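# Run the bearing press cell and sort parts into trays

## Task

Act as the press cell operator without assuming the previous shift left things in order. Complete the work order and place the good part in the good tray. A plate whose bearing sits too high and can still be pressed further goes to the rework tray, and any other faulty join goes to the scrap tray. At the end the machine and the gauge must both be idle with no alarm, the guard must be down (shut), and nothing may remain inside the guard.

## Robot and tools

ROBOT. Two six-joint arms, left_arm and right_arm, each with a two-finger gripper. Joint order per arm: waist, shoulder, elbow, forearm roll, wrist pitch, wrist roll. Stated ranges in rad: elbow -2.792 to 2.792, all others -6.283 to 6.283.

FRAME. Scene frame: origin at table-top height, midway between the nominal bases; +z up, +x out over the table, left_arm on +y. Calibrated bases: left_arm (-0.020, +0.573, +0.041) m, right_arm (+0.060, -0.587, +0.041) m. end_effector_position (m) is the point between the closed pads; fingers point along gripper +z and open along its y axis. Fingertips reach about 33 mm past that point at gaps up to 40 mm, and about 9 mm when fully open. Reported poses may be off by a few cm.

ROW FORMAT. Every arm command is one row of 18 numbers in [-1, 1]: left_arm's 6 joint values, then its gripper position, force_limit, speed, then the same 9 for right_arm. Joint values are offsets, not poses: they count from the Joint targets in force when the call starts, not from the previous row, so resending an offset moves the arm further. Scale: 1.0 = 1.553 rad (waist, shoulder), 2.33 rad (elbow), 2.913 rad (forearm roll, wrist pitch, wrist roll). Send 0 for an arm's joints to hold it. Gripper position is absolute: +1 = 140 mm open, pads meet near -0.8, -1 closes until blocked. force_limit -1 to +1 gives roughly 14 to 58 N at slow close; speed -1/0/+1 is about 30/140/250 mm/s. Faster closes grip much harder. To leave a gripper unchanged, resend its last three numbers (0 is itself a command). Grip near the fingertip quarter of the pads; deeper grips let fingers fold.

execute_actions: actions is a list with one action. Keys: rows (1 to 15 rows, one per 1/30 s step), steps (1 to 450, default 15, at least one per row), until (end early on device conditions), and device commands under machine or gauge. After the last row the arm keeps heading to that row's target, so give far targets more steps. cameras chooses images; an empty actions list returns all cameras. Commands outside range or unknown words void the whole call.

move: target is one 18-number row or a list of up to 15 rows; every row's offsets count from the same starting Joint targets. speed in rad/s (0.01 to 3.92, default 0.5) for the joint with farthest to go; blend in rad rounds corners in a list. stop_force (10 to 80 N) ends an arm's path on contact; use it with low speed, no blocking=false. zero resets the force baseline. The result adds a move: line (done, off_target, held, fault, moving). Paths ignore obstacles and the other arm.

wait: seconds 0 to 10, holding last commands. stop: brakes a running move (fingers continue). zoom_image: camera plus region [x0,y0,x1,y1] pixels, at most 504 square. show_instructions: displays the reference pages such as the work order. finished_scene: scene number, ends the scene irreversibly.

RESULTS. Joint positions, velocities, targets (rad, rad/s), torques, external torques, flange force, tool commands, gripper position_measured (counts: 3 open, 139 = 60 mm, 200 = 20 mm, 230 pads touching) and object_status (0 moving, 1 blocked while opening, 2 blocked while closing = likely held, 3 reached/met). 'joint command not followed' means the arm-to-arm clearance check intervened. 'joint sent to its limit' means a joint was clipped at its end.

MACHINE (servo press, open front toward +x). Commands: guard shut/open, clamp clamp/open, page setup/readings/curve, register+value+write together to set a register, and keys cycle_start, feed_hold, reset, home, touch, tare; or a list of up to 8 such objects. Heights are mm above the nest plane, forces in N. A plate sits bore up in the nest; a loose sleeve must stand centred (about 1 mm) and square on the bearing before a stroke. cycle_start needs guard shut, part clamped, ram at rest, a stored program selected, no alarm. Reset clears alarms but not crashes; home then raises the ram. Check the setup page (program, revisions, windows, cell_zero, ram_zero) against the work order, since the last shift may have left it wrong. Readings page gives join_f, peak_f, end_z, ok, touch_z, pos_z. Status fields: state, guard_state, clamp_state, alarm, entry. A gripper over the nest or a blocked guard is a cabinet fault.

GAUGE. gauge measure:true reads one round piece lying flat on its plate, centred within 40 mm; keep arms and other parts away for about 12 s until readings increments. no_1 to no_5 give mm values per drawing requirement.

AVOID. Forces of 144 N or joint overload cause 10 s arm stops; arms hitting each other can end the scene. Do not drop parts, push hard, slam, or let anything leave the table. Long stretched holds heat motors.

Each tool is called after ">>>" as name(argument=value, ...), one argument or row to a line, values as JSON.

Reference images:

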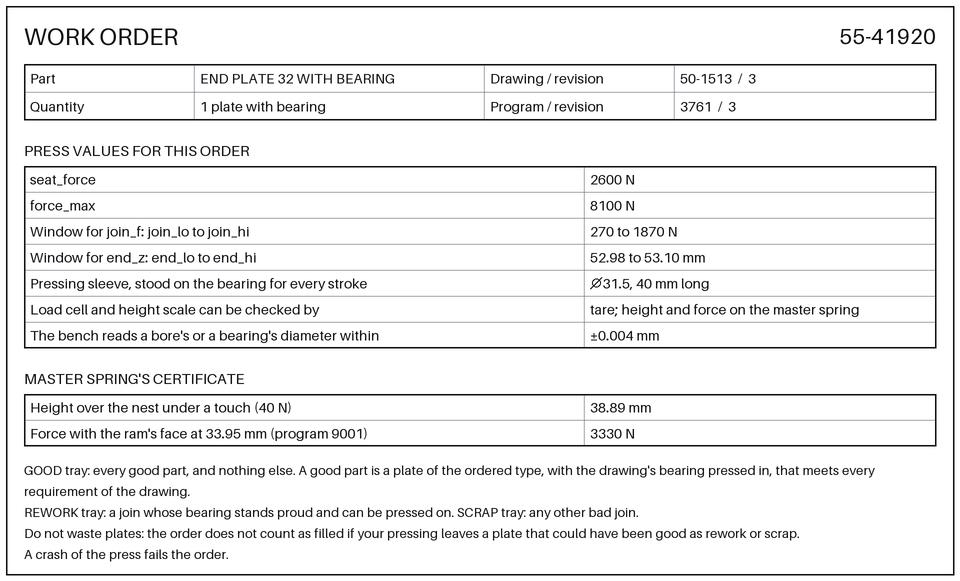

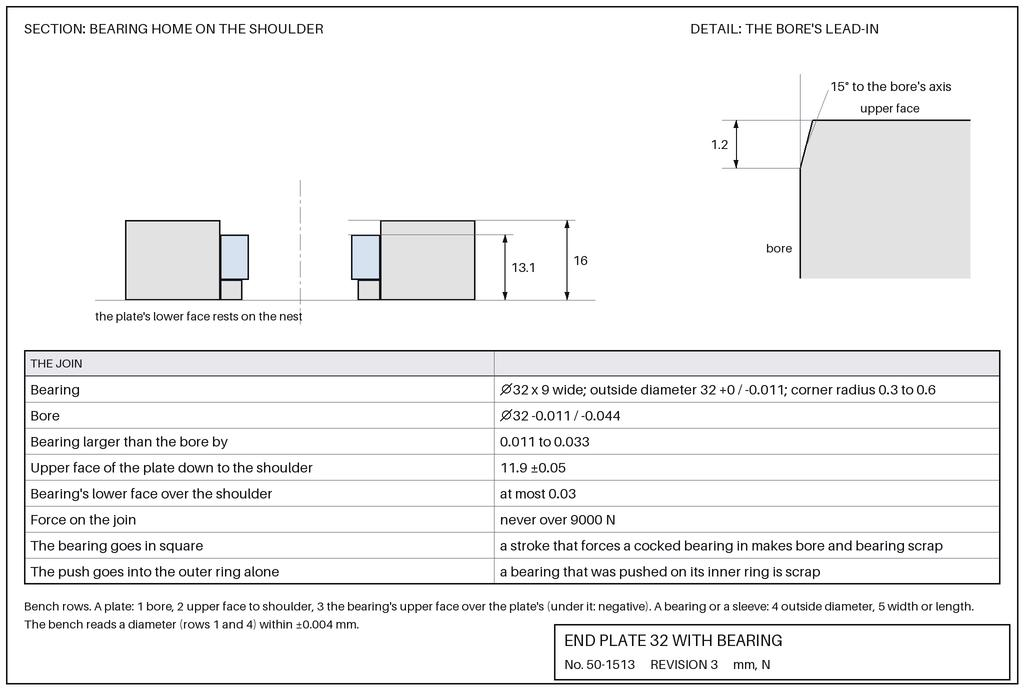

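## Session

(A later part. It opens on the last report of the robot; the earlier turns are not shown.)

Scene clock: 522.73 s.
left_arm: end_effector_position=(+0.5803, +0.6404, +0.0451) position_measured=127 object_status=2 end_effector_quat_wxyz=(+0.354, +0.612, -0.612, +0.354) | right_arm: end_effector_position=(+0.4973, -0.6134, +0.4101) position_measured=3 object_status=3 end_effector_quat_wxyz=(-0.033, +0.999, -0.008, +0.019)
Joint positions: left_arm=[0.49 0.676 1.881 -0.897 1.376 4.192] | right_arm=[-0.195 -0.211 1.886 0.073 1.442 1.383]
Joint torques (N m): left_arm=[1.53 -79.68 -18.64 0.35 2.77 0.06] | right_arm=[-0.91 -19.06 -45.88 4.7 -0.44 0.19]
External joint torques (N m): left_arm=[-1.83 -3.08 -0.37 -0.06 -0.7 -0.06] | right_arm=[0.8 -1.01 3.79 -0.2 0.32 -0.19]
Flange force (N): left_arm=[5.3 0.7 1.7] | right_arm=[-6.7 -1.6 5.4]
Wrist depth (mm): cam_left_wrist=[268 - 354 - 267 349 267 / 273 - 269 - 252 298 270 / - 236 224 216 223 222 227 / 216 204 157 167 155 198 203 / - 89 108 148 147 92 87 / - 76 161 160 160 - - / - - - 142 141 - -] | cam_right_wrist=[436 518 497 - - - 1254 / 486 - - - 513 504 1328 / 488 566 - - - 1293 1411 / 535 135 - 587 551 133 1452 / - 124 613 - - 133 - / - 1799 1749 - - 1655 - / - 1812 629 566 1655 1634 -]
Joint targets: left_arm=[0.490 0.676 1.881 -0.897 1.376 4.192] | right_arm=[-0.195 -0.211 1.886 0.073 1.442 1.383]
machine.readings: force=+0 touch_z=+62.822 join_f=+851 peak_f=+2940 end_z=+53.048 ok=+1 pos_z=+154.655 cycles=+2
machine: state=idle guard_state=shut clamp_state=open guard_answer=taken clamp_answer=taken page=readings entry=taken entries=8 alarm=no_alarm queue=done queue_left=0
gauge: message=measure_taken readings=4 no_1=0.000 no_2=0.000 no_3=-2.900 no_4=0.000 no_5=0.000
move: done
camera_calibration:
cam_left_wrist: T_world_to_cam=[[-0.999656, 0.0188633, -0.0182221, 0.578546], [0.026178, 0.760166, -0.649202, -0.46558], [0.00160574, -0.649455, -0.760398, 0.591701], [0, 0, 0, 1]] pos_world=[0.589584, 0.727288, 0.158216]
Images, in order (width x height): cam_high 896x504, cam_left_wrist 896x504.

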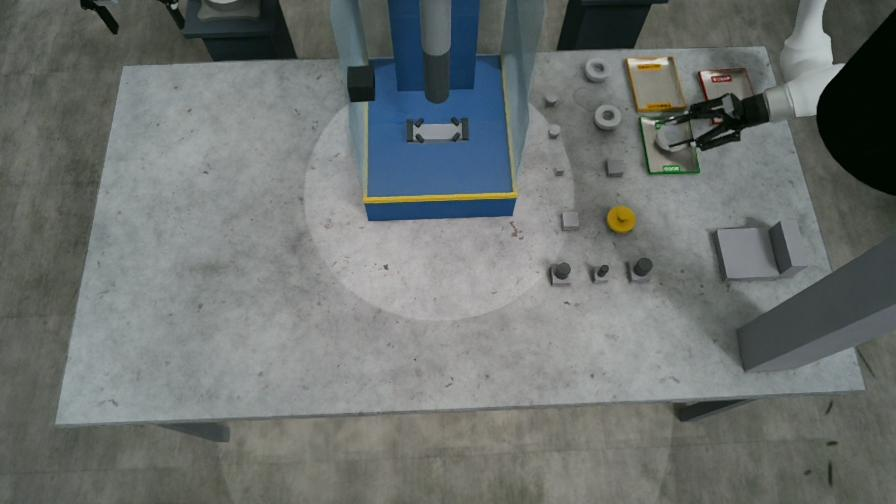

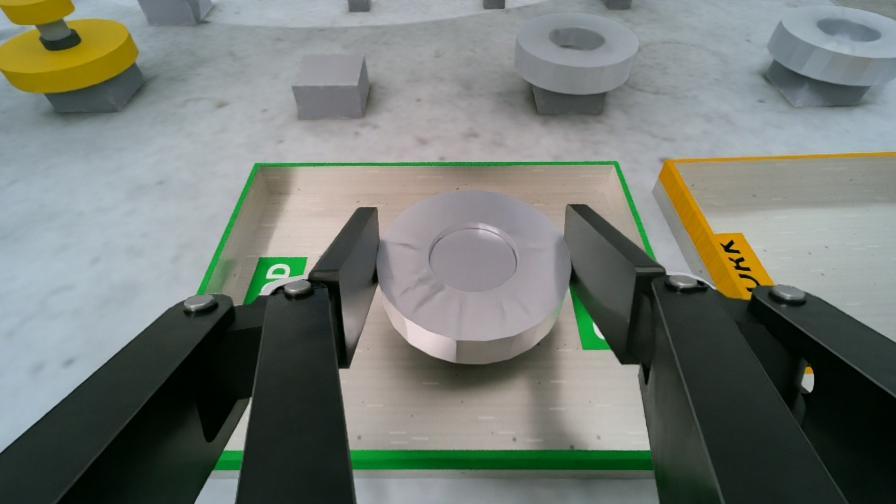

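>>> move(
  target=[-0.0035,0.0042,-0.0063,-0.001,0.001,-0.0029,-1,0,-1,0,0,0,0,0,0,1,1,1],
  speed=0.05,
)

>>> move(
  target=[0,0.0163,0.0013,-0.0013,-0.0062,0.0077,-1,0,-1,0,0,0,0,0,0,1,1,1],
  speed=0.016,
  stop_force=12,
  cameras=["cam_left_wrist"],
)

Scene clock: 524.17 s.
left_arm: end_effector_position=(+0.5883, +0.6403, +0.0451) position_measured=127 object_status=2 end_effector_quat_wxyz=(+0.354, +0.612, -0.612, +0.354) | right_arm: end_effector_position=(+0.4973, -0.6134, +0.4101) position_measured=3 object_status=3 end_effector_quat_wxyz=(-0.033, +0.999, -0.008, +0.019)
Joint positions: left_arm=[0.484 0.683 1.867 -0.9 1.379 4.183] | right_arm=[-0.195 -0.211 1.886 0.073 1.442 1.383]
Joint torques (N m): left_arm=[1.26 -80.71 -19.06 0.35 2.79 0.08] | right_arm=[-0.96 -18.84 -45.76 4.7 -0.45 0.11]
External joint torques (N m): left_arm=[-1.57 -2.94 -0.27 -0.07 -0.74 -0.08] | right_arm=[0.83 -1.16 3.65 -0.22 0.32 -0.11]
Flange force (N): left_arm=[5.0 1.0 1.6] | right_arm=[-6.7 -1.9 5.2]
Wrist depth (mm): cam_left_wrist=[265 340 354 361 279 353 276 / 270 289 286 - 277 - - / 250 242 224 216 223 221 227 / 201 209 158 168 155 196 203 / 189 90 108 148 148 92 86 / - 76 161 160 160 - - / - - - 142 136 - -] | cam_right_wrist=[- - 506 - 497 - 1267 / 473 - - 536 516 - 1300 / 482 - - - - 528 1379 / 496 125 571 554 - 133 1427 / - 125 615 597 - 133 - / - 1826 1602 - 1655 1623 - / - 1881 1774 560 1712 1724 -]
Joint targets: left_arm=[0.484 0.683 1.867 -0.900 1.379 4.183] | right_arm=[-0.195 -0.211 1.886 0.073 1.442 1.383]
machine.readings: force=+0 touch_z=+62.822 join_f=+851 peak_f=+2940 end_z=+53.048 ok=+1 pos_z=+154.655 cycles=+2
machine: state=idle guard_state=shut clamp_state=open guard_answer=taken clamp_answer=taken page=readings entry=taken entries=8 alarm=no_alarm queue=done queue_left=0
gauge: message=measure_taken readings=4 no_1=0.000 no_2=0.000 no_3=-2.900 no_4=0.000 no_5=0.000
move: done

Scene clock: 526.03 s.
left_arm: end_effector_position=(+0.5875, +0.6399, +0.0297) position_measured=127 object_status=2 end_effector_quat_wxyz=(+0.354, +0.612, -0.612, +0.354) | right_arm: end_effector_position=(+0.4973, -0.6134, +0.4101) position_measured=3 object_status=3 end_effector_quat_wxyz=(-0.033, +0.999, -0.008, +0.019)
Joint positions: left_arm=[0.484 0.703 1.869 -0.903 1.365 4.202] | right_arm=[-0.195 -0.211 1.886 0.073 1.442 1.383]
Joint torques (N m): left_arm=[-4.29 -66.1 -13.19 2.26 -4 0.44] | right_arm=[-1.21 -19.45 -45.69 4.6 -0.44 0.1]
External joint torques (N m): left_arm=[4 -18.62 -5.37 -2 6.08 -0.44] | right_arm=[1.11 -0.78 3.48 -0.09 0.31 -0.11]
Flange force (N): left_arm=[24.8 4.0 -20.8] | right_arm=[-5.7 -2.5 5.1]
Wrist depth (mm): cam_left_wrist=[255 - 320 314 244 - 250 / 261 264 - 286 259 259 207 / 221 - 209 210 209 201 212 / - 176 143 167 155 176 183 / 171 90 108 147 147 92 81 / - 76 145 145 145 - - / - - - 128 124 - -] | cam_right_wrist=[454 525 494 - - - 1300 / 468 - 545 509 503 1349 1248 / - - - 540 - 535 1379 / 500 136 593 571 - 133 1435 / - 124 - - 1666 133 - / - 1724 1712 - 1634 1634 - / - 1812 1749 559 1701 1701 -]
Joint targets: left_arm=[0.484 0.703 1.869 -0.903 1.365 4.202] | right_arm=[-0.195 -0.211 1.886 0.073 1.442 1.383]
machine.readings: force=+0 touch_z=+62.822 join_f=+851 peak_f=+2940 end_z=+53.048 ok=+1 pos_z=+154.655 cycles=+2
machine: state=idle guard_state=shut clamp_state=open guard_answer=taken clamp_answer=taken page=readings entry=taken entries=8 alarm=no_alarm queue=done queue_left=0
gauge: message=measure_taken readings=4 no_1=0.000 no_2=0.000 no_3=-2.900 no_4=0.000 no_5=0.000
move: contact (left_arm)
camera_calibration:
cam_left_wrist: T_world_to_cam=[[-0.999656, 0.0189929, -0.0180698, 0.585356], [0.0261777, 0.760162, -0.649206, -0.475382], [0.00140573, -0.649456, -0.760398, 0.579774], [0, 0, 0, 1]] pos_world=[0.596784, 0.726788, 0.142815]
Images, in order (width x height): cam_left_wrist 896x504.

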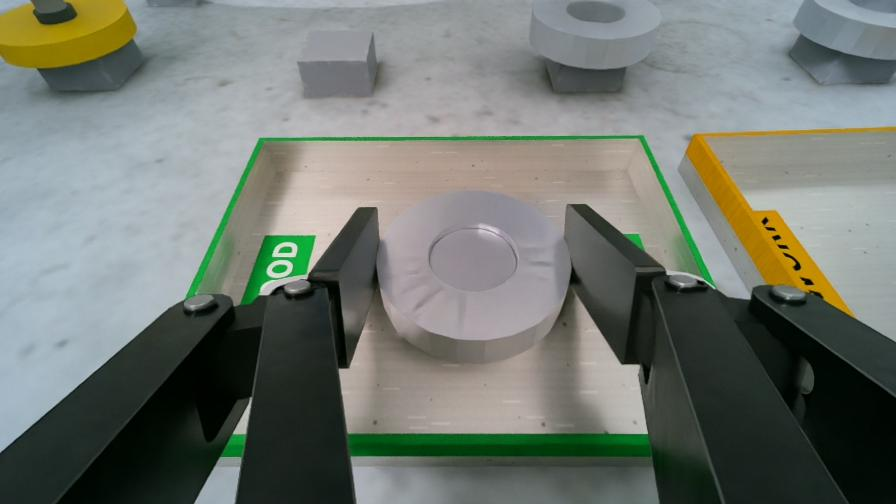

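>>> execute_actions(
  actions=[
    {"rows":[[0,0,0,0,0,0,0.16,0,-1,0,0,0,0,0,0,1,1,1]],"steps":30},
  ],
)

>>> move(
  target=[
    [0.0391,-0.0108,-0.0255,0.0195,0.0256,-0.0128,0.16,0,-1,0,0,0,0,0,0,1,1,1],
    [0.0043,-0.1824,-0.0244,0.0108,0.075,-0.0899,0.16,0,-1,0,0,0,0,0,0,1,1,1],
    [-0.2273,-0.4855,0.1339,0.31,-0.481,-0.9032,0.16,0,-1,0,0,0,0,0,0,1,1,1],
  ],
  speed=[0.06,0.25,0.6],
  blend=[0.02,0.03,0],
  cameras=["cam_high","cam_left_wrist"],
)

>>> zoom_image(
  camera="cam_high",
  region=[340, 0, 820, 300],
)

Scene clock: 527.90 s.
left_arm: end_effector_position=(+0.5874, +0.6399, +0.0297) position_measured=109 object_status=3 end_effector_quat_wxyz=(+0.354, +0.612, -0.612, +0.354) | right_arm: end_effector_position=(+0.4973, -0.6134, +0.4101) position_measured=3 object_status=3 end_effector_quat_wxyz=(-0.033, +0.999, -0.008, +0.019)
Joint positions: left_arm=[0.484 0.703 1.869 -0.903 1.365 4.202] | right_arm=[-0.195 -0.211 1.886 0.073 1.442 1.383]
Joint torques (N m): left_arm=[1.08 -80.27 -17.72 0.59 2.36 0.04] | right_arm=[-0.53 -19.31 -45.59 4.66 -0.44 0.13]
External joint torques (N m): left_arm=[-1.37 -4.24 -0.76 -0.32 -0.29 -0.04] | right_arm=[0.35 -0.42 3.47 -0.17 0.3 -0.14]
Flange force (N): left_arm=[6.7 1.0 0.1] | right_arm=[-5.4 -0.6 5.0]
Wrist depth (mm): cam_left_wrist=[256 322 272 - 243 - 251 / - 262 263 - 207 - 245 / - 219 210 210 210 199 211 / 189 185 143 167 154 168 183 / - 89 125 147 154 94 87 / - - 145 144 144 - - / - - 128 128 128 - -] | cam_right_wrist=[439 - 506 499 478 - 1260 / - 558 - - - - 1267 / 477 572 - 547 - 532 1387 / 488 136 571 588 - 133 1403 / - 124 1712 612 - 134 - / - 1736 1774 - 1582 1666 - / - 1940 1867 557 1724 1724 -]
Joint targets: left_arm=[0.484 0.703 1.869 -0.903 1.365 4.202] | right_arm=[-0.195 -0.211 1.886 0.073 1.442 1.383]
machine.readings: force=+0 touch_z=+62.822 join_f=+851 peak_f=+2940 end_z=+53.048 ok=+1 pos_z=+154.655 cycles=+2
machine: state=idle guard_state=shut clamp_state=open guard_answer=taken clamp_answer=taken page=readings entry=taken entries=8 alarm=no_alarm queue=done queue_left=0
gauge: message=measure_taken readings=4 no_1=0.000 no_2=0.000 no_3=-2.900 no_4=0.000 no_5=0.000

Scene clock: 534.50 s.
left_arm: end_effector_position=(+0.7005, +0.6998, +0.3500) position_measured=109 object_status=3 end_effector_quat_wxyz=(-0.032, +0.864, +0.055, +0.499) | right_arm: end_effector_position=(+0.4973, -0.6134, +0.4101) position_measured=3 object_status=3 end_effector_quat_wxyz=(-0.033, +0.999, -0.008, +0.019)
Joint positions: left_arm=[0.131 -0.051 2.181 0 -0.036 1.571] | right_arm=[-0.195 -0.211 1.886 0.073 1.442 1.383]
Joint torques (N m): left_arm=[1.45 -29.18 -37.24 3.91 -2.23 0.09] | right_arm=[-0.79 -18.79 -45.8 4.66 -0.47 0.11]
External joint torques (N m): left_arm=[-1.67 -2.56 -0.22 -0.3 -0.15 -0.09] | right_arm=[0.64 -1.16 3.62 -0.16 0.34 -0.12]
Flange force (N): left_arm=[0.0 0.0 0.0] | right_arm=[-6.7 -1.5 5.1]
Wrist depth (mm): cam_left_wrist=[3371 3907 2646 507 3282 3039 2797 / 2735 - 2705 582 2705 3001 2486 / 2258 2344 1893 651 - 687 713 / 2034 - 129 578 150 514 - / - 89 109 525 151 94 86 / - - 482 492 482 - - / - - 436 - - - -] | cam_right_wrist=[- - 508 - 504 - 1293 / 521 - 522 - - - 1307 / 468 557 - - - 539 1372 / - 135 - 577 - 143 1435 / - 124 1634 572 1469 142 - / - 1736 1749 - 1689 1623 - / - 1895 1839 562 1712 1736 -]
Joint targets: left_arm=[0.131 -0.051 2.181 0.000 -0.036 1.571] | right_arm=[-0.195 -0.211 1.886 0.073 1.442 1.383]
machine.readings: force=+0 touch_z=+62.822 join_f=+851 peak_f=+2940 end_z=+53.048 ok=+1 pos_z=+154.655 cycles=+2
machine: state=idle guard_state=shut clamp_state=open guard_answer=taken clamp_answer=taken page=readings entry=taken entries=8 alarm=no_alarm queue=done queue_left=0
gauge: message=measure_taken readings=4 no_1=0.000 no_2=0.000 no_3=-2.900 no_4=0.000 no_5=0.000
move: done
camera_calibration:
cam_left_wrist: T_world_to_cam=[[0.1075, -0.994038, -0.0182271, 0.636504], [-0.757807, -0.0700577, -0.648707, 0.814143], [0.643562, 0.0835485, -0.76082, -0.100586], [0, 0, 0, 1]] pos_world=[0.613273, 0.69815, 0.463214]
Images, in order (width x height): cam_high 896x504, cam_left_wrist 896x504.

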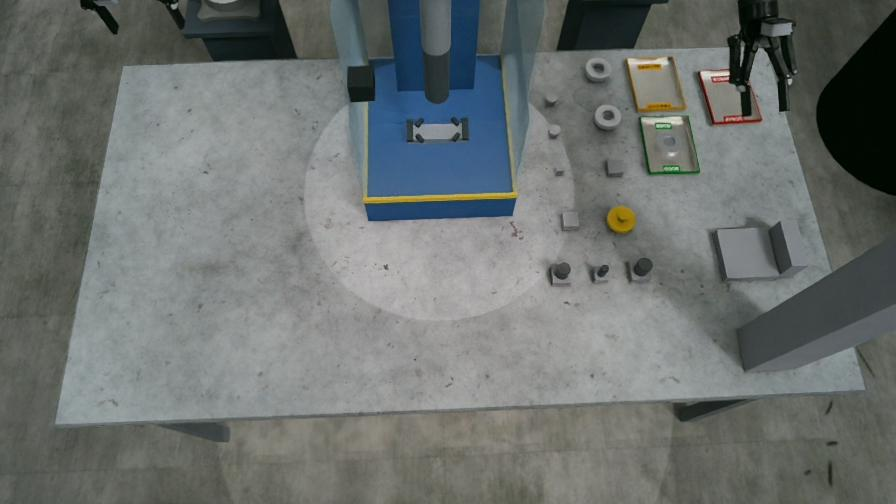

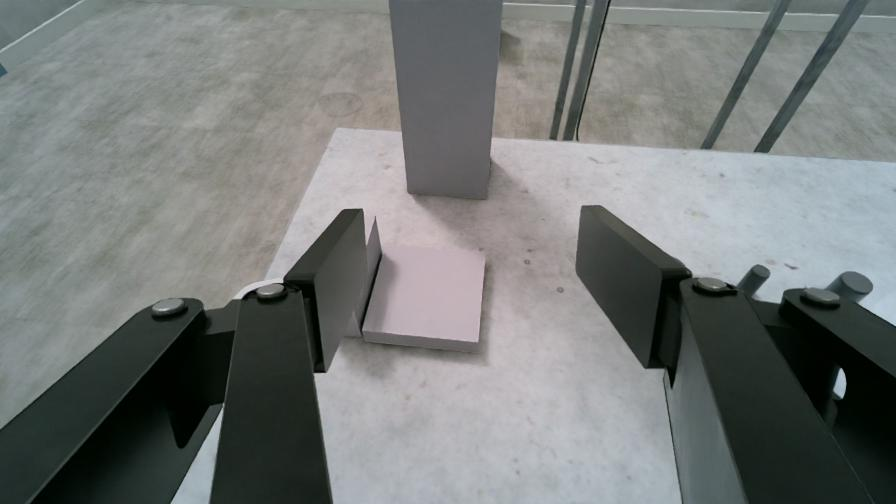

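Scaled by 1.050.

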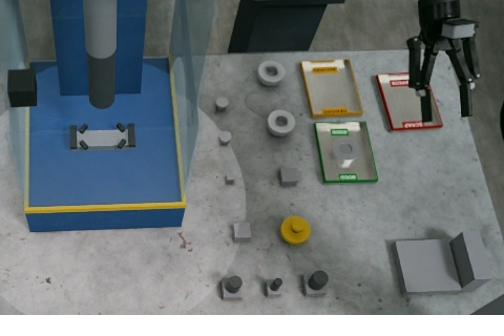

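>>> finished_scene(
  scene=2,
)

The scene is finished: the task was done.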